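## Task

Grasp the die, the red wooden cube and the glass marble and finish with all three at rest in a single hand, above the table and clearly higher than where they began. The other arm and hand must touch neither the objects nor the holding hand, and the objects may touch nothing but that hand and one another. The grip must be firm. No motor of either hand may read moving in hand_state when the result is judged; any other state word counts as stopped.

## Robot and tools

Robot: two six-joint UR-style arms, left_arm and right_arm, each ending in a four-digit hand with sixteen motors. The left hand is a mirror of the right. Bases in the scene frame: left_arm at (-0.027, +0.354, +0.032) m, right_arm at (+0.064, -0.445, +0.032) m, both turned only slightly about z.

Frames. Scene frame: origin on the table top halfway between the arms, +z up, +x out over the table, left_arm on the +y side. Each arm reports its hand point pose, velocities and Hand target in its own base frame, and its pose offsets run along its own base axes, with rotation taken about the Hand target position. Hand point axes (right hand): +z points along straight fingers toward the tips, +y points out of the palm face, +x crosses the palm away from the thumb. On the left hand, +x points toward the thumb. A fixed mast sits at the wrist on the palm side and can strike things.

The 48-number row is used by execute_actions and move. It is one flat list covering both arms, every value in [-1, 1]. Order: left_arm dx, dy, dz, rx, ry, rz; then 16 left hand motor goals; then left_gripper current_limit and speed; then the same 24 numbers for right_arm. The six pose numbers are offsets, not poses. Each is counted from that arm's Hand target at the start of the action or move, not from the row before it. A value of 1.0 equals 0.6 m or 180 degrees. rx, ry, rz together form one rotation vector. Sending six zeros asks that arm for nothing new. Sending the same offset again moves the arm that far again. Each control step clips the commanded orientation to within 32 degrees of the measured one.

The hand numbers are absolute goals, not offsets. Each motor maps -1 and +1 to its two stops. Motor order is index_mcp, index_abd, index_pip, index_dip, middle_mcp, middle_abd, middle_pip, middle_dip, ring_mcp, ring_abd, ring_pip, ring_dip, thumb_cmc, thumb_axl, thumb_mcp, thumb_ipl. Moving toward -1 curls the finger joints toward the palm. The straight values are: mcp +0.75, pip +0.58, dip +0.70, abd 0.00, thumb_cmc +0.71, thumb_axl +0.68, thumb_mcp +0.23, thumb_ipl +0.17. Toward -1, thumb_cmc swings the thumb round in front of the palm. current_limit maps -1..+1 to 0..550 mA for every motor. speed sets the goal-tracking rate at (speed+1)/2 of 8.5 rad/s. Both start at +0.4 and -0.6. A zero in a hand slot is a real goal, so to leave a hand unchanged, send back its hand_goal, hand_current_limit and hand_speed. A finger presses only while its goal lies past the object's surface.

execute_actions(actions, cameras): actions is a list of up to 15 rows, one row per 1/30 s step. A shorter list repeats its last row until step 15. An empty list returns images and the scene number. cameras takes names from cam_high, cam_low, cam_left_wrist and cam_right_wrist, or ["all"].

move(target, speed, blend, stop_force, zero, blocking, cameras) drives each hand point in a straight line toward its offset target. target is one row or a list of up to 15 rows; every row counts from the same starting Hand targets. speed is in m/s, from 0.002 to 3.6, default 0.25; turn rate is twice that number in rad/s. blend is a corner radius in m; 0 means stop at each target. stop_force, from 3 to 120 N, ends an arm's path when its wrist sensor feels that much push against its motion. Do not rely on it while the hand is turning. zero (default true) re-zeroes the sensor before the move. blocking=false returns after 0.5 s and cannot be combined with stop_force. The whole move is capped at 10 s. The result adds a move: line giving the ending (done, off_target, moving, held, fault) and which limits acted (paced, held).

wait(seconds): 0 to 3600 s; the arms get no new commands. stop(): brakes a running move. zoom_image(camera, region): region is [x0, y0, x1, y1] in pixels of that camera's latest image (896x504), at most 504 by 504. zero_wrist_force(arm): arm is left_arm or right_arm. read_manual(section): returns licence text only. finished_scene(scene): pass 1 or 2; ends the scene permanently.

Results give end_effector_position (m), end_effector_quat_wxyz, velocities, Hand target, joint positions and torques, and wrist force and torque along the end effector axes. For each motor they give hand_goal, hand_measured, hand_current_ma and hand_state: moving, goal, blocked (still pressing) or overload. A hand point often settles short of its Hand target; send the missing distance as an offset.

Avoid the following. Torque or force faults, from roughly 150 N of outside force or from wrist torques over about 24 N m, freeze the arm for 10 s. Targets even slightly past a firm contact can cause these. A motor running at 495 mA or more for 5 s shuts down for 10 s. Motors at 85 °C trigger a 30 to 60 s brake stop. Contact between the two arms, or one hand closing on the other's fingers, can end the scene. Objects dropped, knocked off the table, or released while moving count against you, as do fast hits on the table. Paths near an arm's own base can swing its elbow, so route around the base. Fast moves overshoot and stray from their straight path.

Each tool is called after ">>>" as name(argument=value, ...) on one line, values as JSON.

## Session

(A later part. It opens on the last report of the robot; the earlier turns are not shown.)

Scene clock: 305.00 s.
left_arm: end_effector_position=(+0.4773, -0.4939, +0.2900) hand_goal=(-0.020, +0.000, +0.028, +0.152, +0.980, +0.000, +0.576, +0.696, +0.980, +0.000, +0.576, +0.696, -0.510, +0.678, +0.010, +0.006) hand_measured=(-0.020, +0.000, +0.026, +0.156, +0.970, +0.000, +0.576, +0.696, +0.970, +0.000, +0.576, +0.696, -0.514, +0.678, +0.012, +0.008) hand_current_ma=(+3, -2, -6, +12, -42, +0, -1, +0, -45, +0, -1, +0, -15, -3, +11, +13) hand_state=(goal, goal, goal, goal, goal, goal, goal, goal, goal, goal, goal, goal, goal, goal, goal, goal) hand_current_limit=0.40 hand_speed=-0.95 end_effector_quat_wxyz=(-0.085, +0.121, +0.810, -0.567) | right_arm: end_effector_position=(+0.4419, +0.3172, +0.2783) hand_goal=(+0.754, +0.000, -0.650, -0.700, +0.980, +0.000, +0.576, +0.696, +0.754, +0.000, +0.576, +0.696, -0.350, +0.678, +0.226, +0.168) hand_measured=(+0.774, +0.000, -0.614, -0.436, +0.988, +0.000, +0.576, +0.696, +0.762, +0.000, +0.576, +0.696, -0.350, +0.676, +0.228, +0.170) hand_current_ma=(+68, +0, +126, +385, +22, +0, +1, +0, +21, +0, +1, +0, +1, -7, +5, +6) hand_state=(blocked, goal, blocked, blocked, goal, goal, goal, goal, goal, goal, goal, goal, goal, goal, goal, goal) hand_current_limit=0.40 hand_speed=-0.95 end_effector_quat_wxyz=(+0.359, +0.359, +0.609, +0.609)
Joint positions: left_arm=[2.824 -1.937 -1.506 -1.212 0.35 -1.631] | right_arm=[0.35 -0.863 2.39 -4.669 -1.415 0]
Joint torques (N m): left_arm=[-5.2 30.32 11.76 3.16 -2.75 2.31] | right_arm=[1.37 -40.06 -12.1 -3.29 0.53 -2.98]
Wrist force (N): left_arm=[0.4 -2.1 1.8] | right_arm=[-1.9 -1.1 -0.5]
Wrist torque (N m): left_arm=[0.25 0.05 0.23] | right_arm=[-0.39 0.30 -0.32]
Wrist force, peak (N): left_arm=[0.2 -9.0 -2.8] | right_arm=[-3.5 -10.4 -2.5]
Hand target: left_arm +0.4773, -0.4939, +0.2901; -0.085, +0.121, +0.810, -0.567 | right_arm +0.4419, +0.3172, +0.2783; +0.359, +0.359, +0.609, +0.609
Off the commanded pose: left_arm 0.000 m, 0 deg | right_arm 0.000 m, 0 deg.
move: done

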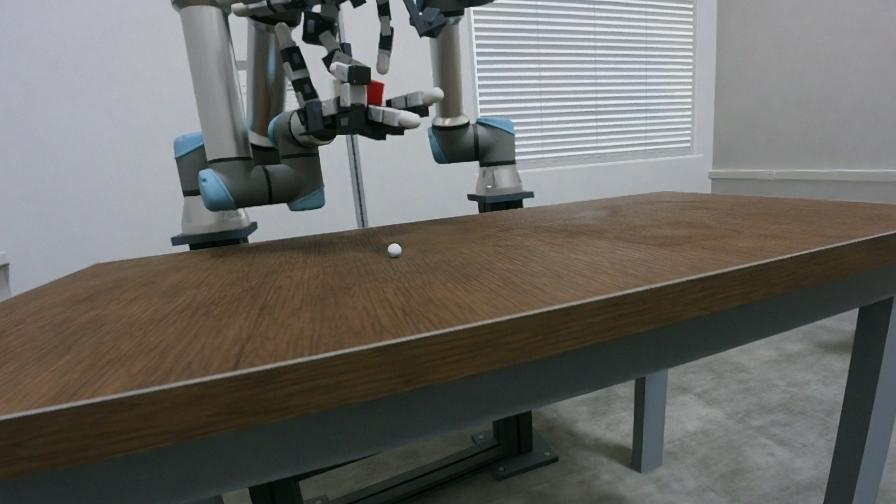

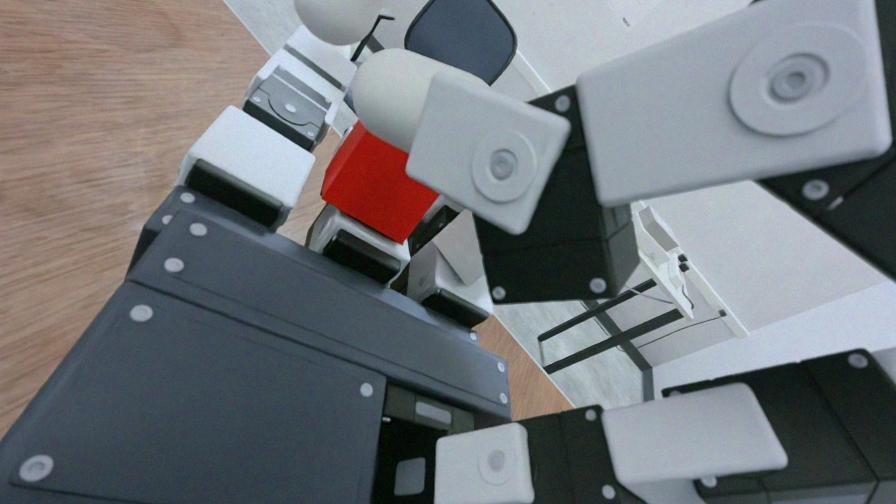

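>>> execute_actions(actions=[], cameras=["cam_low", "cam_right_wrist", "cam_high"])

Scene clock: 313.70 s.
left_arm: end_effector_position=(+0.4773, -0.4939, +0.2901) hand_goal=(-0.020, +0.000, +0.028, +0.152, +0.980, +0.000, +0.576, +0.696, +0.980, +0.000, +0.576, +0.696, -0.510, +0.678, +0.010, +0.006) hand_measured=(-0.020, +0.000, +0.026, +0.156, +0.970, +0.000, +0.576, +0.696, +0.970, +0.000, +0.576, +0.696, -0.514, +0.678, +0.012, +0.008) hand_current_ma=(+3, -2, -6, +12, -42, +0, -1, +0, -45, +0, -1, +0, -15, -3, +11, +13) hand_state=(goal, goal, goal, goal, goal, goal, goal, goal, goal, goal, goal, goal, goal, goal, goal, goal) hand_current_limit=0.40 hand_speed=-0.95 end_effector_quat_wxyz=(-0.085, +0.121, +0.810, -0.567) | right_arm: end_effector_position=(+0.4419, +0.3172, +0.2783) hand_goal=(+0.754, +0.000, -0.650, -0.700, +0.980, +0.000, +0.576, +0.696, +0.754, +0.000, +0.576, +0.696, -0.350, +0.678, +0.226, +0.168) hand_measured=(+0.774, +0.000, -0.614, -0.436, +0.988, +0.000, +0.576, +0.696, +0.762, +0.000, +0.576, +0.696, -0.350, +0.676, +0.228, +0.170) hand_current_ma=(+68, +0, +126, +385, +22, +0, +1, +0, +21, +0, +1, +0, +1, -7, +5, +6) hand_state=(blocked, goal, blocked, blocked, goal, goal, goal, goal, goal, goal, goal, goal, goal, goal, goal, goal) hand_current_limit=0.40 hand_speed=-0.95 end_effector_quat_wxyz=(+0.359, +0.359, +0.609, +0.609)
Joint positions: left_arm=[2.824 -1.937 -1.506 -1.212 0.35 -1.631] | right_arm=[0.35 -0.863 2.39 -4.669 -1.415 0]
Joint velocities: within noise
Joint torques (N m): left_arm=[2.82 48.07 12.73 2.97 -4.14 2.28] | right_arm=[1.08 -31.91 -12.02 0.47 1.61 -2.98]
Wrist force (N): left_arm=[0.3 -2.2 1.8] | right_arm=[-1.6 -1.0 -0.7]
Wrist torque (N m): left_arm=[0.25 0.07 0.22] | right_arm=[-0.37 0.28 -0.30]
Wrist force, peak (N): left_arm=[0.5 -2.4 1.9] | right_arm=[-2.2 -1.2 -0.9]
Hand target: left_arm +0.4773, -0.4939, +0.2901; -0.085, +0.121, +0.810, -0.567 | right_arm +0.4419, +0.3172, +0.2783; +0.359, +0.359, +0.609, +0.609
Off the commanded pose: left_arm 0.000 m, 0 deg | right_arm 0.000 m, 0 deg.
Images, in order (width x height): cam_high 896x504, cam_low 896x504, cam_right_wrist 896x504.

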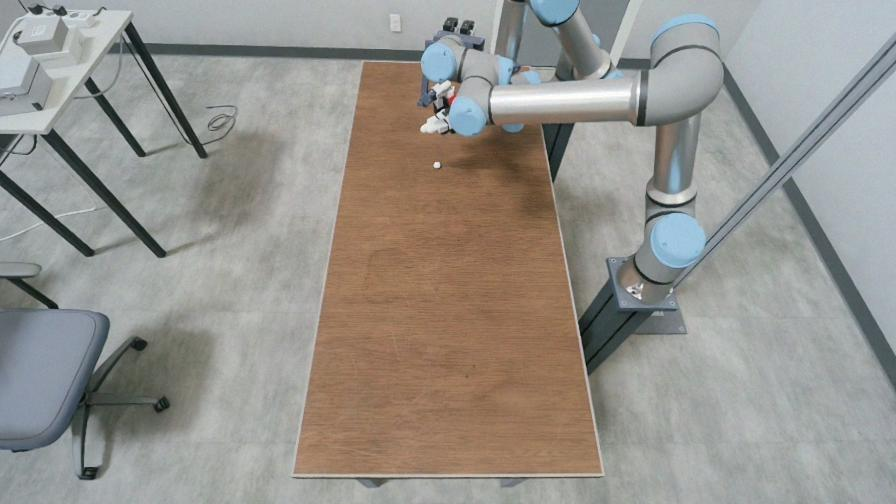

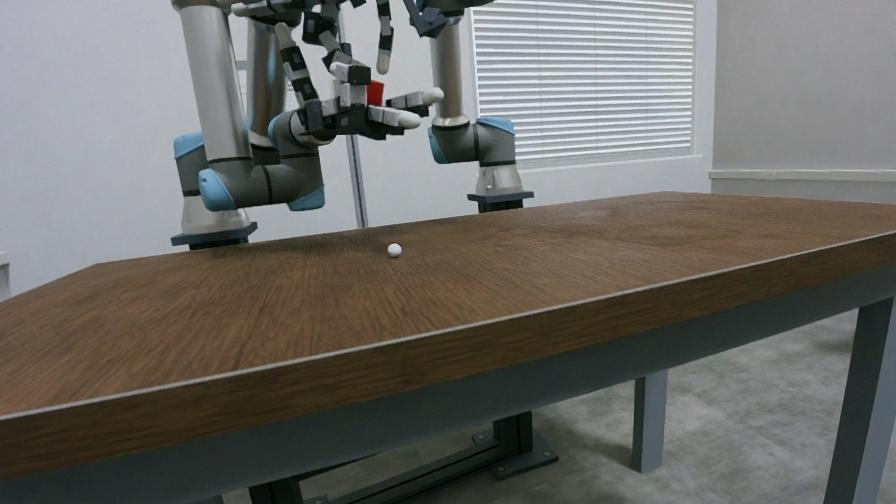

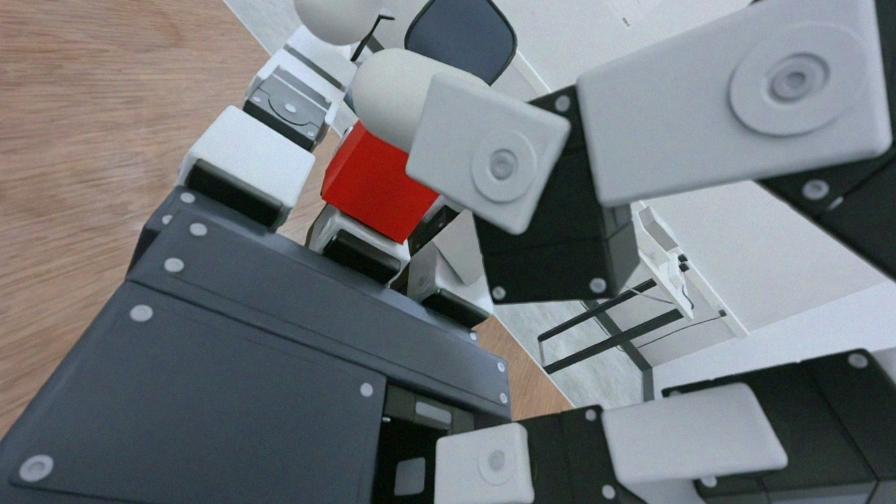

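>>> execute_actions(actions=[[[0,0,0,0,0,0,-0.02,0,0.028,0.151,0.98,0,0.576,0.696,0.98,0,0.576,0.696,-0.511,0.678,0.01,0.005,0.4,-0.95,0,0,0,0,0,0,0.754,0,-0.65,-0.7,0.98,0,0.576,0.696,0.754,0,0.576,0.696,0.5,0.678,0.226,0.168,0.4,-0.92]]], cameras=["cam_right_wrist"])

>>> wait(seconds=4, cameras=["cam_right_wrist", "cam_low"])

Scene clock: 319.77 s.
left_arm: end_effector_position=(+0.4773, -0.4939, +0.2901) hand_goal=(-0.020, +0.000, +0.028, +0.152, +0.980, +0.000, +0.576, +0.696, +0.980, +0.000, +0.576, +0.696, -0.510, +0.678, +0.010, +0.006) hand_measured=(-0.020, +0.000, +0.026, +0.156, +0.970, +0.000, +0.576, +0.696, +0.970, +0.000, +0.576, +0.696, -0.514, +0.678, +0.012, +0.008) hand_current_ma=(+3, -2, -6, +12, -42, +0, -1, +0, -45, +0, -1, +0, -15, -3, +11, +13) hand_state=(goal, goal, goal, goal, goal, goal, goal, goal, goal, goal, goal, goal, goal, goal, goal, goal) hand_current_limit=0.40 hand_speed=-0.95 end_effector_quat_wxyz=(-0.085, +0.121, +0.810, -0.567) | right_arm: end_effector_position=(+0.4419, +0.3172, +0.2783) hand_goal=(+0.754, +0.000, -0.650, -0.700, +0.980, +0.000, +0.576, +0.696, +0.754, +0.000, +0.576, +0.696, +0.500, +0.678, +0.226, +0.168) hand_measured=(+0.774, +0.000, -0.614, -0.436, +0.988, +0.000, +0.576, +0.696, +0.762, +0.000, +0.576, +0.696, +0.508, +0.676, +0.228, +0.170) hand_current_ma=(+68, +0, +126, +385, +22, +0, +1, +0, +21, +0, +1, +0, +20, -7, +5, +6) hand_state=(blocked, goal, blocked, blocked, goal, goal, goal, goal, goal, goal, goal, goal, goal, goal, goal, goal) hand_current_limit=0.40 hand_speed=-0.92 end_effector_quat_wxyz=(+0.359, +0.359, +0.609, +0.609)
Joint positions: left_arm=[2.824 -1.937 -1.506 -1.212 0.35 -1.631] | right_arm=[0.35 -0.863 2.39 -4.669 -1.415 0]
Joint torques (N m): left_arm=[2.28 47.84 12.76 3.01 -4.09 1.49] | right_arm=[-1.45 -27.57 -10.2 0.44 2.17 -2.99]
Wrist force (N): left_arm=[0.5 -2.3 1.9] | right_arm=[-1.7 -0.9 -0.4]
Wrist torque (N m): left_arm=[0.23 0.05 0.24] | right_arm=[-0.38 0.28 -0.26]
Wrist force, peak (N): left_arm=[0.4 -2.4 1.9] | right_arm=[-2.0 -1.4 -0.7]
Hand target: left_arm +0.4773, -0.4939, +0.2901; -0.085, +0.121, +0.810, -0.567 | right_arm +0.4419, +0.3172, +0.2783; +0.359, +0.359, +0.609, +0.609
Off the commanded pose: left_arm 0.000 m, 0 deg | right_arm 0.000 m, 0 deg.
Step readings (end_effector_position of left_arm | right_arm):
0: (+0.4773, -0.4939, +0.2901) | (+0.4419, +0.3172, +0.2783)
1: (+0.4773, -0.4939, +0.2901) | (+0.4419, +0.3172, +0.2783)
2: (+0.4773, -0.4939, +0.2901) | (+0.4419, +0.3172, +0.2783)
4: (+0.4773, -0.4939, +0.2901) | (+0.4419, +0.3172, +0.2783)
8: (+0.4773, -0.4939, +0.2901) | (+0.4419, +0.3172, +0.2783)
15: (+0.4773, -0.4939, +0.2901) | (+0.4419, +0.3172, +0.2783)

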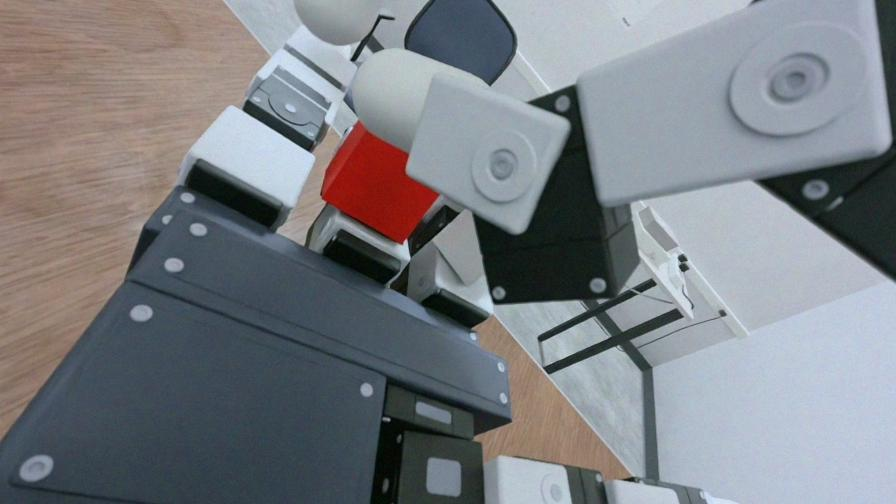

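Scene clock: 323.77 s.
left_arm: end_effector_position=(+0.4773, -0.4939, +0.2901) hand_goal=(-0.020, +0.000, +0.028, +0.152, +0.980, +0.000, +0.576, +0.696, +0.980, +0.000, +0.576, +0.696, -0.510, +0.678, +0.010, +0.006) hand_measured=(-0.020, +0.000, +0.026, +0.156, +0.970, +0.000, +0.576, +0.696, +0.970, +0.000, +0.576, +0.696, -0.514, +0.678, +0.012, +0.008) hand_current_ma=(+3, -2, -6, +12, -42, +0, -1, +0, -45, +0, -1, +0, -15, -3, +11, +13) hand_state=(goal, goal, goal, goal, goal, goal, goal, goal, goal, goal, goal, goal, goal, goal, goal, goal) hand_current_limit=0.40 hand_speed=-0.95 end_effector_quat_wxyz=(-0.085, +0.121, +0.810, -0.567) | right_arm: end_effector_position=(+0.4419, +0.3172, +0.2783) hand_goal=(+0.754, +0.000, -0.650, -0.700, +0.980, +0.000, +0.576, +0.696, +0.754, +0.000, +0.576, +0.696, +0.500, +0.678, +0.226, +0.168) hand_measured=(+0.774, +0.000, -0.614, -0.436, +0.988, +0.000, +0.576, +0.696, +0.762, +0.000, +0.576, +0.696, +0.508, +0.676, +0.228, +0.170) hand_current_ma=(+68, +0, +126, +385, +22, +0, +1, +0, +21, +0, +1, +0, +20, -7, +5, +6) hand_state=(blocked, goal, blocked, blocked, goal, goal, goal, goal, goal, goal, goal, goal, goal, goal, goal, goal) hand_current_limit=0.40 hand_speed=-0.92 end_effector_quat_wxyz=(+0.359, +0.359, +0.609, +0.609)
Joint positions: left_arm=[2.824 -1.937 -1.506 -1.212 0.35 -1.631] | right_arm=[0.35 -0.863 2.39 -4.669 -1.415 0]
Joint torques (N m): left_arm=[3.13 47.95 13.45 2.99 -4.19 1.27] | right_arm=[-2.27 -27.62 -9.36 0.43 1.92 -3]
Wrist force (N): left_arm=[0.4 -2.5 1.8] | right_arm=[-1.8 -0.9 -0.1]
Wrist torque (N m): left_arm=[0.21 0.05 0.24] | right_arm=[-0.41 0.29 -0.28]
Wrist force, peak (N): left_arm=[0.4 -2.5 1.8] | right_arm=[-2.3 -1.1 -0.6]
Hand target: left_arm +0.4773, -0.4939, +0.2901; -0.085, +0.121, +0.810, -0.567 | right_arm +0.4419, +0.3172, +0.2783; +0.359, +0.359, +0.609, +0.609
Off the commanded pose: left_arm 0.000 m, 0 deg | right_arm 0.000 m, 0 deg.
wait: 4.00 s; at rest by 0.17 s
Images, in order (width x height): cam_low 896x504, cam_right_wrist 896x504.

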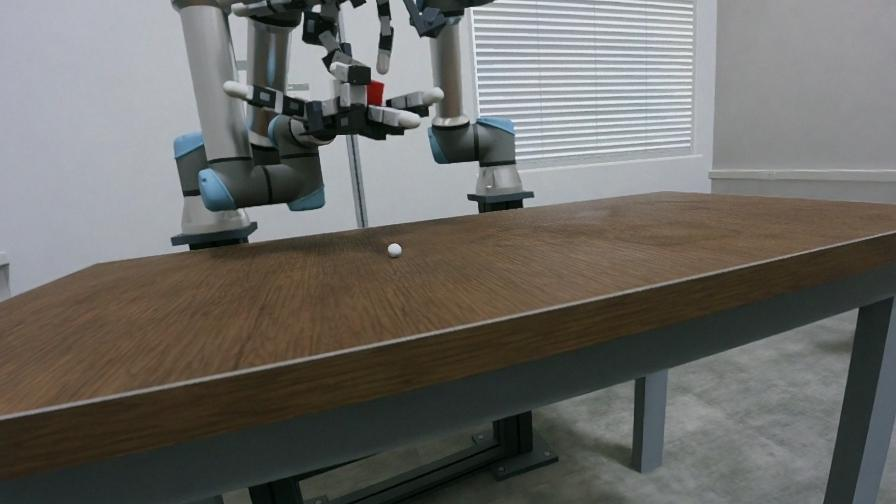

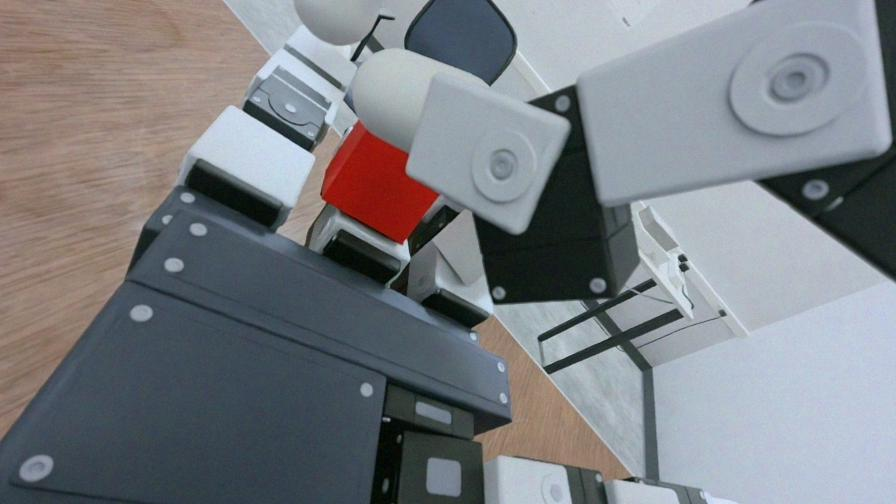

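>>> move(target=[0,0,0.04,0,0,0,-0.02,0,0.028,0.151,0.98,0,0.576,0.696,0.98,0,0.576,0.696,-0.511,0.678,0.01,0.005,0.4,-0.95,0,0,0,0,0,0,0.754,0,-0.65,-0.7,0.98,0,0.576,0.696,0.754,0,0.576,0.696,0.5,0.678,0.226,0.168,0.4,-0.92], speed=0.02, cameras=["cam_low", "cam_right_wrist"])

Scene clock: 326.47 s.
left_arm: end_effector_position=(+0.4773, -0.4939, +0.3143) hand_goal=(-0.020, +0.000, +0.028, +0.152, +0.980, +0.000, +0.576, +0.696, +0.980, +0.000, +0.576, +0.696, -0.510, +0.678, +0.010, +0.006) hand_measured=(-0.020, +0.000, +0.026, +0.156, +0.970, +0.000, +0.576, +0.696, +0.970, +0.000, +0.576, +0.696, -0.514, +0.678, +0.012, +0.008) hand_current_ma=(+3, -2, -6, +12, -42, +0, -1, +0, -45, +0, -1, +0, -15, -3, +11, +13) hand_state=(goal, goal, goal, goal, goal, goal, goal, goal, goal, goal, goal, goal, goal, goal, goal, goal) hand_current_limit=0.40 hand_speed=-0.95 end_effector_quat_wxyz=(-0.085, +0.121, +0.810, -0.567) | right_arm: end_effector_position=(+0.4419, +0.3172, +0.2783) hand_goal=(+0.754, +0.000, -0.650, -0.700, +0.980, +0.000, +0.576, +0.696, +0.754, +0.000, +0.576, +0.696, +0.500, +0.678, +0.226, +0.168) hand_measured=(+0.774, +0.000, -0.614, -0.436, +0.988, +0.000, +0.576, +0.696, +0.762, +0.000, +0.576, +0.696, +0.508, +0.676, +0.228, +0.170) hand_current_ma=(+68, +0, +126, +385, +22, +0, +1, +0, +21, +0, +1, +0, +20, -7, +5, +6) hand_state=(blocked, goal, blocked, blocked, goal, goal, goal, goal, goal, goal, goal, goal, goal, goal, goal, goal) hand_current_limit=0.40 hand_speed=-0.92 end_effector_quat_wxyz=(+0.359, +0.359, +0.609, +0.609)
Joint positions: left_arm=[2.824 -1.922 -1.463 -1.27 0.35 -1.632] | right_arm=[0.35 -0.863 2.39 -4.669 -1.415 0]
Joint torques (N m): left_arm=[1.86 36.73 16.02 3.57 -3.95 1.45] | right_arm=[-3.83 -27.8 -8.61 0.44 1.82 -2.9]
Wrist force (N): left_arm=[0.2 -2.3 1.9] | right_arm=[-1.7 -0.9 -0.6]
Wrist torque (N m): left_arm=[0.21 0.08 0.20] | right_arm=[-0.35 0.28 -0.27]
Wrist force, peak (N): left_arm=[0.3 -2.6 1.7] | right_arm=[-2.3 -0.9 -0.7]
Hand target: left_arm +0.4773, -0.4939, +0.3141; -0.085, +0.121, +0.810, -0.567 | right_arm +0.4419, +0.3172, +0.2783; +0.359, +0.359, +0.609, +0.609
Off the commanded pose: left_arm 0.000 m, 0 deg | right_arm 0.000 m, 0 deg.
move: done

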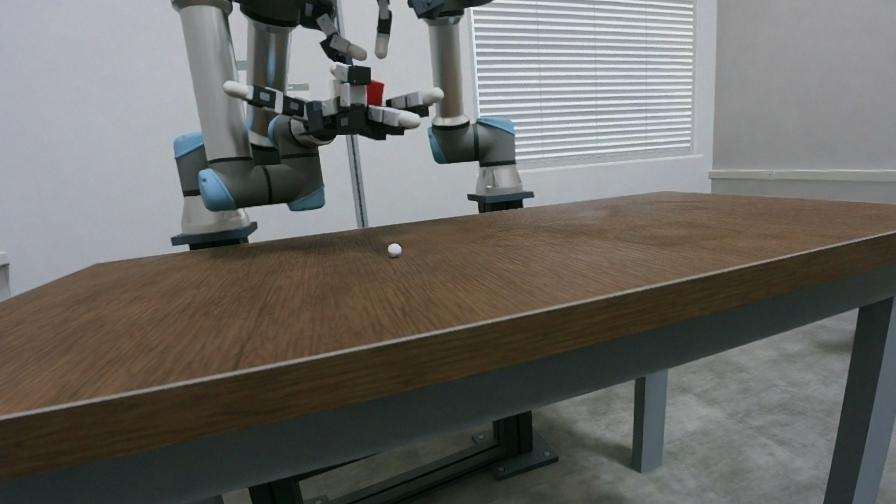

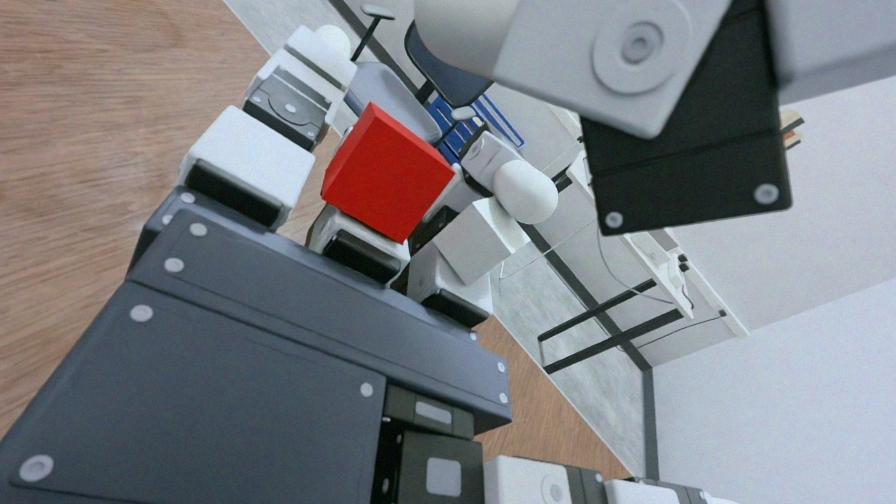

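>>> zoom_image(camera="cam_right_wrist", region=[230, 50, 530, 320])

>>> zoom_image(camera="cam_low", region=[280, 40, 460, 150])

Scaled by 1.680 from the camera's image (finer frame: 1280x720).

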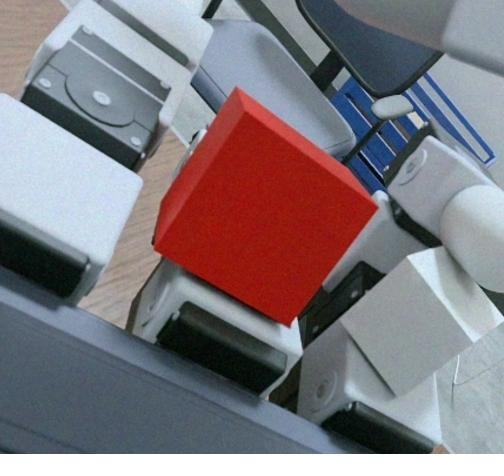

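Scaled by 2.800 from the camera's image (finer frame: 1280x720).

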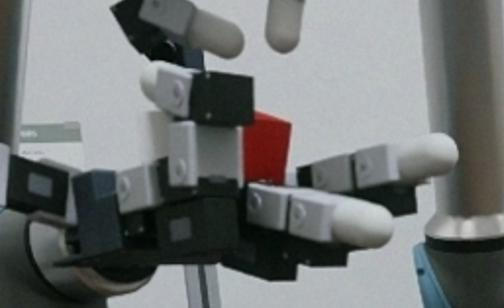

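>>> zoom_image(camera="cam_right_wrist", region=[300, 80, 480, 270])

Scaled by 2.653 from the camera's image (finer frame: 1280x720).

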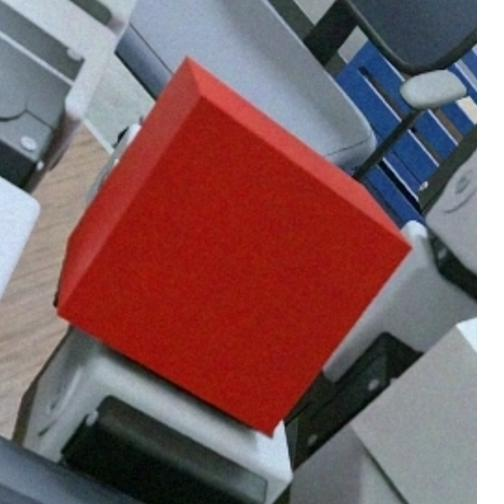

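>>> move(target=[0,0,0.1,0,0,0,0.137,0,0.028,0.151,0.98,0,0.576,0.696,0.98,0,0.576,0.696,-0.511,0.678,0.247,0.005,0.4,-0.9,0,0,0,0,0,0,0.754,0,-0.65,-0.7,0.98,0,0.576,0.696,0.754,0,0.576,0.696,0.5,0.678,0.226,0.168,0.4,-0.92], speed=0.06)

>>> execute_actions(actions=[[[0,0,0,0,0,0,0.137,0,0.028,0.151,0.98,0,0.576,0.696,0.98,0,0.576,0.696,-0.511,0.678,0.247,0.005,0.4,-0.9,0,0,0,0,0,0,0.754,0,-0.65,-0.7,0.86,0,0.576,0.696,0.754,0,0.576,0.696,0.5,0.678,0.226,0.168,0.4,-0.985]]])

>>> wait(seconds=2, cameras=["cam_right_wrist", "cam_low"])

Scene clock: 377.03 s.
left_arm: end_effector_position=(+0.4773, -0.4939, +0.3742) hand_goal=(+0.138, +0.000, +0.028, +0.152, +0.980, +0.000, +0.576, +0.696, +0.980, +0.000, +0.576, +0.696, -0.510, +0.678, +0.248, +0.006) hand_measured=(+0.128, +0.000, +0.026, +0.156, +0.970, +0.000, +0.576, +0.696, +0.970, +0.000, +0.576, +0.696, -0.514, +0.678, +0.244, +0.008) hand_current_ma=(-40, -2, -6, +12, -42, +0, -1, +0, -45, +0, -1, +0, -15, -3, -23, +10) hand_state=(goal, goal, goal, goal, goal, goal, goal, goal, goal, goal, goal, goal, goal, goal, goal, goal) hand_current_limit=0.40 hand_speed=-0.90 end_effector_quat_wxyz=(-0.084, +0.121, +0.810, -0.567) | right_arm: end_effector_position=(+0.4419, +0.3172, +0.2783) hand_goal=(+0.754, +0.000, -0.650, -0.700, +0.980, +0.000, +0.576, +0.696, +0.754, +0.000, +0.576, +0.696, +0.500, +0.678, +0.226, +0.168) hand_measured=(+0.774, +0.000, -0.614, -0.436, +0.988, +0.000, +0.576, +0.696, +0.762, +0.000, +0.576, +0.696, +0.508, +0.676, +0.228, +0.170) hand_current_ma=(+68, +0, +126, +385, +22, +0, +1, +0, +21, +0, +1, +0, +20, -7, +5, +6) hand_state=(blocked, goal, blocked, blocked, goal, goal, goal, goal, goal, goal, goal, goal, goal, goal, goal, goal) hand_current_limit=0.40 hand_speed=-0.92 end_effector_quat_wxyz=(+0.359, +0.359, +0.609, +0.609)
Joint positions: left_arm=[2.824 -1.897 -1.341 -1.416 0.35 -1.631] | right_arm=[0.35 -0.863 2.39 -4.669 -1.415 0]
Joint torques (N m): left_arm=[-0.21 26.7 13.01 4.42 -3.08 2.12] | right_arm=[-4.91 -27.25 -7.83 0.5 1.41 -3.03]
Wrist force (N): left_arm=[0.4 -2.1 1.7] | right_arm=[-1.8 -1.4 -0.7]
Wrist torque (N m): left_arm=[0.27 0.06 0.14] | right_arm=[-0.41 0.30 -0.29]
Wrist force, peak (N): left_arm=[0.3 -3.1 1.6] | right_arm=[-2.1 -1.0 -0.9]
Hand target: left_arm +0.4773, -0.4939, +0.3741; -0.085, +0.121, +0.810, -0.567 | right_arm +0.4419, +0.3172, +0.2783; +0.359, +0.359, +0.609, +0.609
Off the commanded pose: left_arm 0.000 m, 0 deg | right_arm 0.000 m, 0 deg.
move: done

Scene clock: 379.47 s.
left_arm: end_effector_position=(+0.4773, -0.4939, +0.3741) hand_goal=(+0.138, +0.000, +0.028, +0.152, +0.980, +0.000, +0.576, +0.696, +0.980, +0.000, +0.576, +0.696, -0.510, +0.678, +0.248, +0.006) hand_measured=(+0.128, +0.000, +0.026, +0.156, +0.970, +0.000, +0.576, +0.696, +0.970, +0.000, +0.576, +0.696, -0.514, +0.678, +0.244, +0.008) hand_current_ma=(-40, -2, -6, +12, -42, +0, -1, +0, -45, +0, -1, +0, -15, -3, -23, +10) hand_state=(goal, goal, goal, goal, goal, goal, goal, goal, goal, goal, goal, goal, goal, goal, goal, goal) hand_current_limit=0.40 hand_speed=-0.90 end_effector_quat_wxyz=(-0.085, +0.121, +0.810, -0.567) | right_arm: end_effector_position=(+0.4419, +0.3172, +0.2783) hand_goal=(+0.754, +0.000, -0.650, -0.700, +0.860, +0.000, +0.576, +0.696, +0.754, +0.000, +0.576, +0.696, +0.500, +0.678, +0.226, +0.168) hand_measured=(+0.774, +0.000, -0.614, -0.436, +0.884, +0.000, +0.576, +0.696, +0.762, +0.000, +0.576, +0.696, +0.508, +0.676, +0.228, +0.170) hand_current_ma=(+68, +0, +126, +385, +80, +0, +1, +0, +21, +0, +1, +0, +20, -7, +5, +6) hand_state=(blocked, goal, blocked, blocked, blocked, goal, goal, goal, goal, goal, goal, goal, goal, goal, goal, goal) hand_current_limit=0.40 hand_speed=-0.98 end_effector_quat_wxyz=(+0.359, +0.359, +0.609, +0.609)
Joint positions: left_arm=[2.824 -1.898 -1.342 -1.416 0.35 -1.631] | right_arm=[0.35 -0.863 2.39 -4.669 -1.415 0]
Joint torques (N m): left_arm=[0.1 24.66 11.98 4.13 -3.3 -1.87] | right_arm=[-5.1 -27.18 -7.25 0.4 1.34 -3.03]
Wrist force (N): left_arm=[0.3 -2.3 2.0] | right_arm=[-1.8 -0.8 -0.2]
Wrist torque (N m): left_arm=[0.22 0.07 0.14] | right_arm=[-0.38 0.30 -0.28]
Wrist force, peak (N): left_arm=[0.4 -2.4 2.0] | right_arm=[-2.1 -1.4 -0.4]
Hand target: left_arm +0.4773, -0.4939, +0.3741; -0.085, +0.121, +0.810, -0.567 | right_arm +0.4419, +0.3172, +0.2783; +0.359, +0.359, +0.609, +0.609
Off the commanded pose: left_arm 0.000 m, 0 deg | right_arm 0.000 m, 0 deg.
Step readings (end_effector_position of left_arm | right_arm):
0: (+0.4773, -0.4939, +0.3742) | (+0.4419, +0.3172, +0.2783)
1: (+0.4773, -0.4939, +0.3742) | (+0.4419, +0.3172, +0.2783)
2: (+0.4773, -0.4939, +0.3742) | (+0.4419, +0.3172, +0.2783)
4: (+0.4773, -0.4939, +0.3742) | (+0.4419, +0.3172, +0.2783)
8: (+0.4773, -0.4939, +0.3741) | (+0.4419, +0.3172, +0.2783)
15: (+0.4773, -0.4939, +0.3741) | (+0.4419, +0.3172, +0.2783)

Scene clock: 381.47 s.
left_arm: end_effector_position=(+0.4773, -0.4939, +0.3741) hand_goal=(+0.138, +0.000, +0.028, +0.152, +0.980, +0.000, +0.576, +0.696, +0.980, +0.000, +0.576, +0.696, -0.510, +0.678, +0.248, +0.006) hand_measured=(+0.128, +0.000, +0.026, +0.156, +0.970, +0.000, +0.576, +0.696, +0.970, +0.000, +0.576, +0.696, -0.514, +0.678, +0.244, +0.008) hand_current_ma=(-40, -2, -6, +12, -42, +0, -1, +0, -45, +0, -1, +0, -15, -3, -23, +10) hand_state=(goal, goal, goal, goal, goal, goal, goal, goal, goal, goal, goal, goal, goal, goal, goal, goal) hand_current_limit=0.40 hand_speed=-0.90 end_effector_quat_wxyz=(-0.085, +0.121, +0.810, -0.567) | right_arm: end_effector_position=(+0.4419, +0.3172, +0.2783) hand_goal=(+0.754, +0.000, -0.650, -0.700, +0.860, +0.000, +0.576, +0.696, +0.754, +0.000, +0.576, +0.696, +0.500, +0.678, +0.226, +0.168) hand_measured=(+0.774, +0.000, -0.614, -0.436, +0.884, +0.000, +0.576, +0.696, +0.762, +0.000, +0.576, +0.696, +0.508, +0.676, +0.228, +0.170) hand_current_ma=(+68, +0, +126, +385, +80, +0, +1, +0, +21, +0, +1, +0, +20, -7, +5, +6) hand_state=(blocked, goal, blocked, blocked, blocked, goal, goal, goal, goal, goal, goal, goal, goal, goal, goal, goal) hand_current_limit=0.40 hand_speed=-0.98 end_effector_quat_wxyz=(+0.359, +0.359, +0.609, +0.609)
Joint positions: left_arm=[2.824 -1.898 -1.342 -1.416 0.35 -1.631] | right_arm=[0.35 -0.863 2.39 -4.669 -1.415 0]
Joint torques (N m): left_arm=[-0.69 25.78 12.53 4.15 -2.9 -2.26] | right_arm=[-4.88 -27.46 -6.65 0.38 1.19 -3.01]
Wrist force (N): left_arm=[0.3 -2.3 1.8] | right_arm=[-1.9 -1.0 -0.4]
Wrist torque (N m): left_arm=[0.24 0.07 0.13] | right_arm=[-0.39 0.32 -0.29]
Wrist force, peak (N): left_arm=[0.4 -2.5 1.9] | right_arm=[-2.2 -1.3 -0.8]
Hand target: left_arm +0.4773, -0.4939, +0.3741; -0.085, +0.121, +0.810, -0.567 | right_arm +0.4419, +0.3172, +0.2783; +0.359, +0.359, +0.609, +0.609
Off the commanded pose: left_arm 0.000 m, 0 deg | right_arm 0.000 m, 0 deg.
wait: 2.00 s; at rest by 0.17 s
Images, in order (width x height): cam_low 896x504, cam_right_wrist 896x504.

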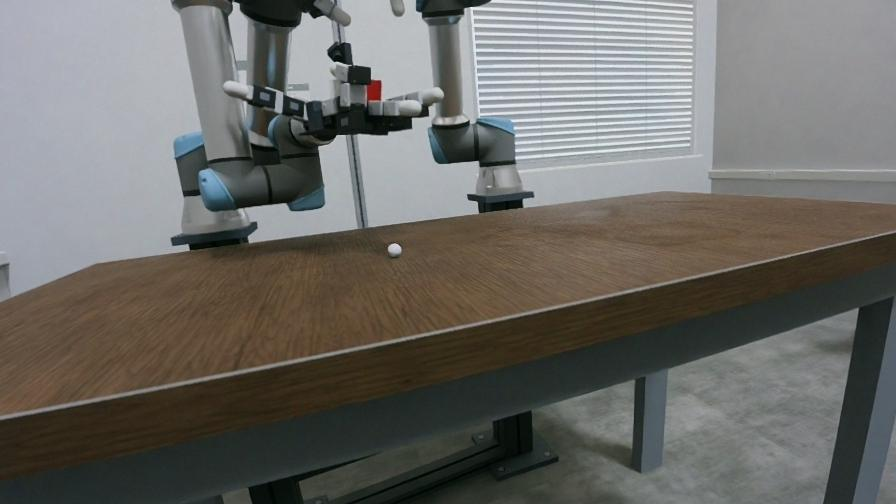

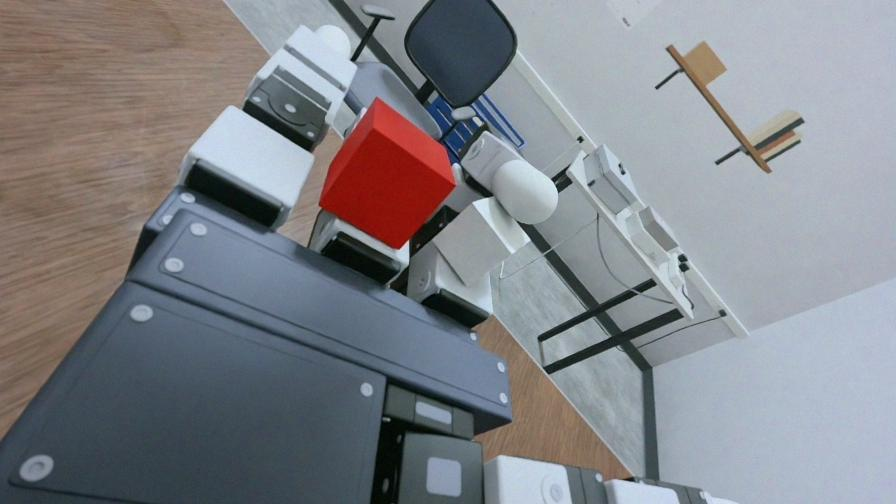

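>>> execute_actions(actions=[[[0,0,0,0,0,0,0.137,0,0.028,0.151,0.98,0,0.576,0.696,0.98,0,0.576,0.696,-0.511,0.678,0.247,0.005,0.4,-0.9,0,0,0,0,0,0,0.754,0,-0.65,-0.7,0.75,0,0.576,0.696,0.754,0,0.576,0.696,0.5,0.678,0.226,0.168,0.4,-0.985]]])

>>> wait(seconds=2, cameras=["cam_right_wrist", "cam_low"])

>>> zoom_image(camera="cam_right_wrist", region=[300, 80, 480, 270])

>>> zoom_image(camera="cam_low", region=[280, 40, 460, 150])

Scene clock: 384.87 s.
left_arm: end_effector_position=(+0.4773, -0.4939, +0.3741) hand_goal=(+0.138, +0.000, +0.028, +0.152, +0.980, +0.000, +0.576, +0.696, +0.980, +0.000, +0.576, +0.696, -0.510, +0.678, +0.248, +0.006) hand_measured=(+0.128, +0.000, +0.026, +0.156, +0.970, +0.000, +0.576, +0.696, +0.970, +0.000, +0.576, +0.696, -0.514, +0.678, +0.244, +0.008) hand_current_ma=(-40, -2, -6, +12, -42, +0, -1, +0, -45, +0, -1, +0, -15, -3, -23, +10) hand_state=(goal, goal, goal, goal, goal, goal, goal, goal, goal, goal, goal, goal, goal, goal, goal, goal) hand_current_limit=0.40 hand_speed=-0.90 end_effector_quat_wxyz=(-0.085, +0.121, +0.810, -0.567) | right_arm: end_effector_position=(+0.4419, +0.3172, +0.2783) hand_goal=(+0.754, +0.000, -0.650, -0.700, +0.750, +0.000, +0.576, +0.696, +0.754, +0.000, +0.576, +0.696, +0.500, +0.678, +0.226, +0.168) hand_measured=(+0.774, +0.000, -0.614, -0.436, +0.774, +0.000, +0.576, +0.696, +0.762, +0.000, +0.576, +0.696, +0.508, +0.676, +0.228, +0.170) hand_current_ma=(+68, +0, +126, +385, +82, +0, +1, +0, +21, +0, +1, +0, +20, -7, +5, +6) hand_state=(blocked, goal, blocked, blocked, blocked, goal, goal, goal, goal, goal, goal, goal, goal, goal, goal, goal) hand_current_limit=0.40 hand_speed=-0.98 end_effector_quat_wxyz=(+0.359, +0.359, +0.609, +0.609)
Joint positions: left_arm=[2.824 -1.898 -1.342 -1.416 0.35 -1.631] | right_arm=[0.35 -0.863 2.39 -4.669 -1.415 0]
Joint torques (N m): left_arm=[0.07 24.9 11.43 4.37 -3.29 -1.95] | right_arm=[-4.73 -27.65 -5.73 0.41 1.01 -2.94]
Wrist force (N): left_arm=[0.2 -2.3 1.8] | right_arm=[-2.0 -1.3 -0.4]
Wrist torque (N m): left_arm=[0.23 0.07 0.13] | right_arm=[-0.42 0.31 -0.30]
Wrist force, peak (N): left_arm=[0.3 -2.3 2.1] | right_arm=[-2.2 -1.1 -0.8]
Hand target: left_arm +0.4773, -0.4939, +0.3741; -0.085, +0.121, +0.810, -0.567 | right_arm +0.4419, +0.3172, +0.2783; +0.359, +0.359, +0.609, +0.609
Off the commanded pose: left_arm 0.000 m, 0 deg | right_arm 0.000 m, 0 deg.
Step readings (end_effector_position of left_arm | right_arm):
0: (+0.4773, -0.4939, +0.3741) | (+0.4419, +0.3172, +0.2783)
1: (+0.4773, -0.4939, +0.3741) | (+0.4419, +0.3172, +0.2783)
2: (+0.4773, -0.4939, +0.3741) | (+0.4419, +0.3172, +0.2783)
4: (+0.4773, -0.4939, +0.3741) | (+0.4419, +0.3172, +0.2783)
8: (+0.4773, -0.4939, +0.3741) | (+0.4419, +0.3172, +0.2783)
15: (+0.4773, -0.4939, +0.3741) | (+0.4419, +0.3172, +0.2783)

Scene clock: 386.87 s.
left_arm: end_effector_position=(+0.4773, -0.4939, +0.3741) hand_goal=(+0.138, +0.000, +0.028, +0.152, +0.980, +0.000, +0.576, +0.696, +0.980, +0.000, +0.576, +0.696, -0.510, +0.678, +0.248, +0.006) hand_measured=(+0.128, +0.000, +0.026, +0.156, +0.970, +0.000, +0.576, +0.696, +0.970, +0.000, +0.576, +0.696, -0.514, +0.678, +0.244, +0.008) hand_current_ma=(-40, -2, -6, +12, -42, +0, -1, +0, -45, +0, -1, +0, -15, -3, -23, +10) hand_state=(goal, goal, goal, goal, goal, goal, goal, goal, goal, goal, goal, goal, goal, goal, goal, goal) hand_current_limit=0.40 hand_speed=-0.90 end_effector_quat_wxyz=(-0.085, +0.121, +0.810, -0.567) | right_arm: end_effector_position=(+0.4419, +0.3172, +0.2783) hand_goal=(+0.754, +0.000, -0.650, -0.700, +0.750, +0.000, +0.576, +0.696, +0.754, +0.000, +0.576, +0.696, +0.500, +0.678, +0.226, +0.168) hand_measured=(+0.774, +0.000, -0.614, -0.436, +0.774, +0.000, +0.576, +0.696, +0.762, +0.000, +0.576, +0.696, +0.508, +0.676, +0.228, +0.170) hand_current_ma=(+68, +0, +126, +385, +82, +0, +1, +0, +21, +0, +1, +0, +20, -7, +5, +6) hand_state=(blocked, goal, blocked, blocked, blocked, goal, goal, goal, goal, goal, goal, goal, goal, goal, goal, goal) hand_current_limit=0.40 hand_speed=-0.98 end_effector_quat_wxyz=(+0.359, +0.359, +0.609, +0.609)
Joint positions: left_arm=[2.824 -1.898 -1.342 -1.416 0.35 -1.631] | right_arm=[0.35 -0.863 2.39 -4.669 -1.415 0]
Joint torques (N m): left_arm=[-0.21 25.68 12.55 4.08 -3.21 -2.12] | right_arm=[-4.77 -27.43 -5.91 0.43 0.93 -3.02]
Wrist force (N): left_arm=[0.4 -2.4 1.7] | right_arm=[-2.0 -1.2 -0.3]
Wrist torque (N m): left_arm=[0.24 0.05 0.15] | right_arm=[-0.42 0.32 -0.30]
Wrist force, peak (N): left_arm=[0.5 -2.3 2.0] | right_arm=[-2.3 -1.2 -0.2]
Hand target: left_arm +0.4773, -0.4939, +0.3741; -0.085, +0.121, +0.810, -0.567 | right_arm +0.4419, +0.3172, +0.2783; +0.359, +0.359, +0.609, +0.609
Off the commanded pose: left_arm 0.000 m, 0 deg | right_arm 0.000 m, 0 deg.
wait: 2.00 s; at rest by 0.17 s
Images, in order (width x height): cam_low 896x504, cam_right_wrist 896x504.

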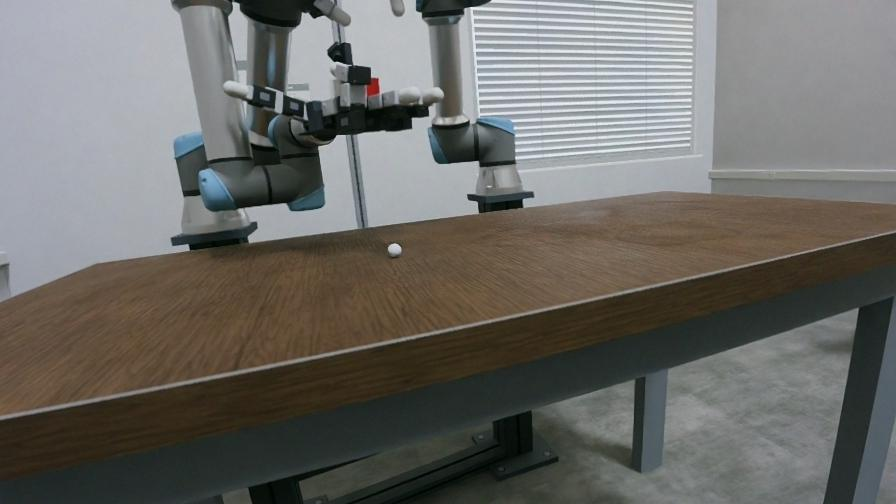

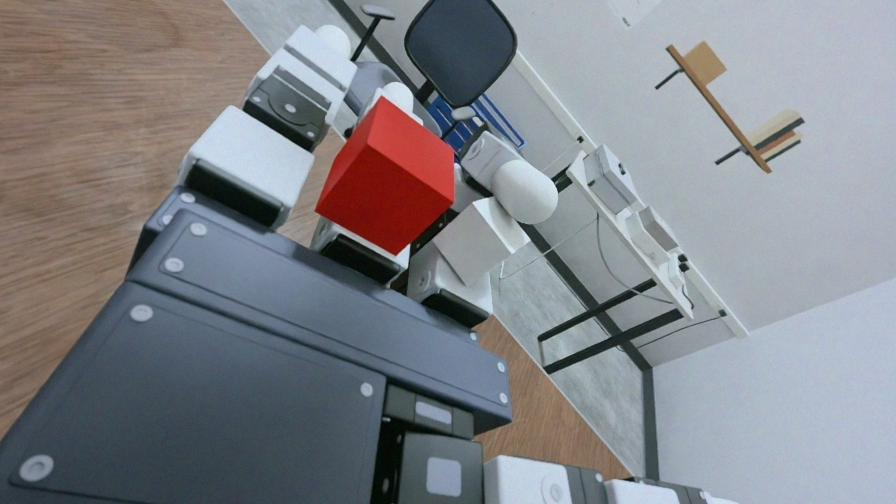

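Scaled by 2.653 from the camera's image (finer frame: 1280x720).

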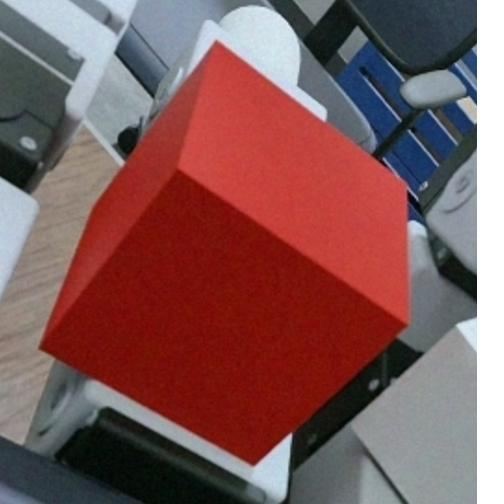

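Scaled by 2.800 from the camera's image (finer frame: 1280x720).

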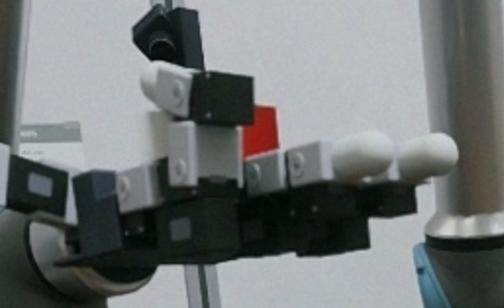

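>>> move(target=[[0.0495,-0.0427,0,0,0,0,0.137,0,0.028,0.151,0.98,0,0.576,0.696,0.98,0,0.576,0.696,-0.511,0.678,0.247,0.005,0.4,-0.9,0,0,0,0,0,0,0.754,0,-0.65,-0.7,0.75,0,0.576,0.696,0.754,0,0.576,0.696,0.5,0.678,0.226,0.168,0.4,-0.985],[0.0495,-0.0427,-0.1235,0,0,0,0.137,0,0.028,0.151,0.98,0,0.576,0.696,0.98,0,0.576,0.696,-0.511,0.678,0.247,0.005,0.4,-0.9,0,0,0,0,0,0,0.754,0,-0.65,-0.7,0.75,0,0.576,0.696,0.754,0,0.576,0.696,0.5,0.678,0.226,0.168,0.4,-0.985]], speed=0.05, cameras=["cam_right_wrist", "cam_low"])

>>> zoom_image(camera="cam_low", region=[280, 20, 460, 150])

Scene clock: 398.10 s.
left_arm: end_effector_position=(+0.5070, -0.5195, +0.2997) hand_goal=(+0.138, +0.000, +0.028, +0.152, +0.980, +0.000, +0.576, +0.696, +0.980, +0.000, +0.576, +0.696, -0.510, +0.678, +0.248, +0.006) hand_measured=(+0.128, +0.000, +0.026, +0.156, +0.970, +0.000, +0.576, +0.696, +0.970, +0.000, +0.576, +0.696, -0.514, +0.678, +0.244, +0.008) hand_current_ma=(-40, -2, -6, +12, -42, +0, -1, +0, -45, +0, -1, +0, -14, -3, -23, +9) hand_state=(goal, goal, goal, goal, goal, goal, goal, goal, goal, goal, goal, goal, goal, goal, goal, goal) hand_current_limit=0.40 hand_speed=-0.90 end_effector_quat_wxyz=(-0.085, +0.121, +0.810, -0.567) end_effector_velocity=(+0.000, +0.000, +0.002) end_effector_angular_velocity=(+0.000, +0.001, +0.000) | right_arm: end_effector_position=(+0.4419, +0.3172, +0.2783) hand_goal=(+0.754, +0.000, -0.650, -0.700, +0.750, +0.000, +0.576, +0.696, +0.754, +0.000, +0.576, +0.696, +0.500, +0.678, +0.226, +0.168) hand_measured=(+0.774, +0.000, -0.614, -0.436, +0.774, +0.000, +0.576, +0.696, +0.762, +0.000, +0.576, +0.696, +0.508, +0.676, +0.228, +0.170) hand_current_ma=(+68, +0, +126, +385, +82, +0, +1, +0, +21, +0, +1, +0, +20, -7, +5, +6) hand_state=(blocked, goal, blocked, blocked, blocked, goal, goal, goal, goal, goal, goal, goal, goal, goal, goal, goal) hand_current_limit=0.40 hand_speed=-0.98 end_effector_quat_wxyz=(+0.359, +0.359, +0.609, +0.609)
Joint positions: left_arm=[2.802 -2.026 -1.367 -1.2 0.352 -1.697] | right_arm=[0.35 -0.863 2.39 -4.669 -1.415 0]
Joint velocities: left_arm=[0 0 0.004 -0.005 0 0] | right_arm=[within noise]
Joint torques (N m): left_arm=[6.36 52.68 33.67 0.6 -3.38 -2.16] | right_arm=[-5.52 -27.81 -4.29 0.36 0.56 -2.96]
Wrist force (N): left_arm=[0.4 -2.2 1.7] | right_arm=[-1.8 -1.3 -0.5]
Wrist torque (N m): left_arm=[0.25 0.06 0.18] | right_arm=[-0.41 0.30 -0.29]
Wrist force, peak (N): left_arm=[0.3 -3.1 1.8] | right_arm=[-2.2 -1.4 -0.7]
Hand target: left_arm +0.5070, -0.5195, +0.3000; -0.085, +0.121, +0.810, -0.567 | right_arm +0.4419, +0.3172, +0.2783; +0.359, +0.359, +0.609, +0.609
Off the commanded pose: left_arm 0.000 m, 0 deg | right_arm 0.000 m, 0 deg.
move: done
Images, in order (width x height): cam_low 896x504, cam_right_wrist 896x504.

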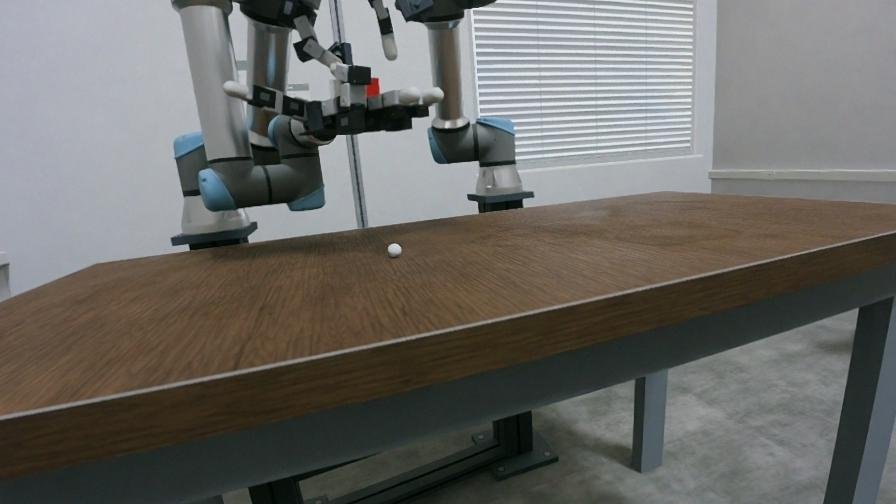

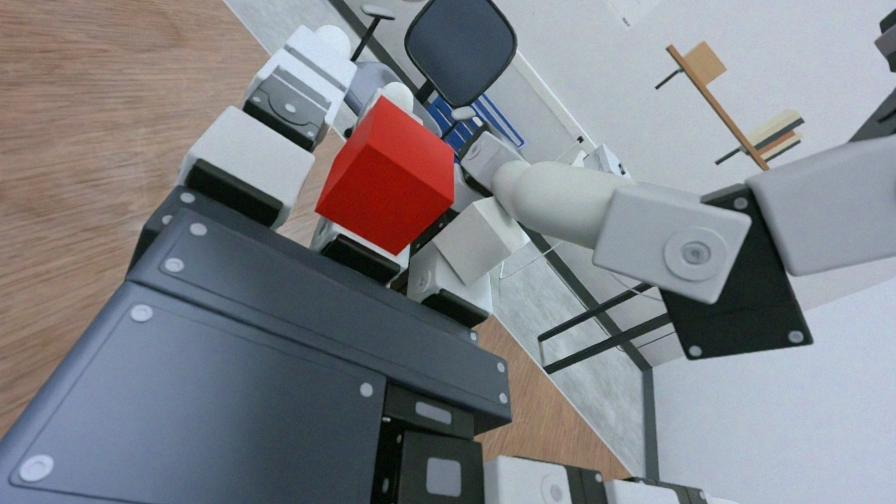

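Scaled by 2.800 from the camera's image (finer frame: 1280x720).

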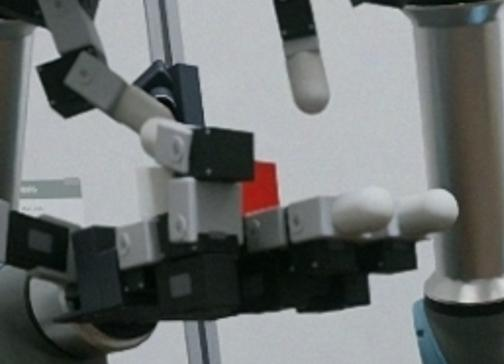

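>>> zoom_image(camera="cam_right_wrist", region=[420, 110, 700, 310])

Scaled by 1.800 from the camera's image (finer frame: 1280x720).

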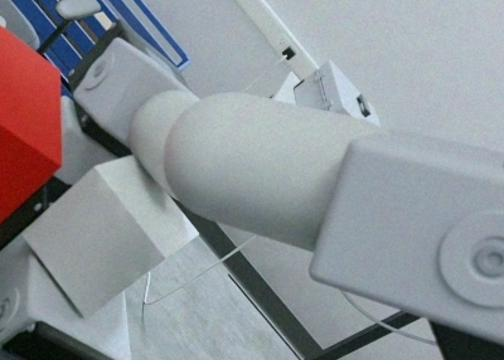

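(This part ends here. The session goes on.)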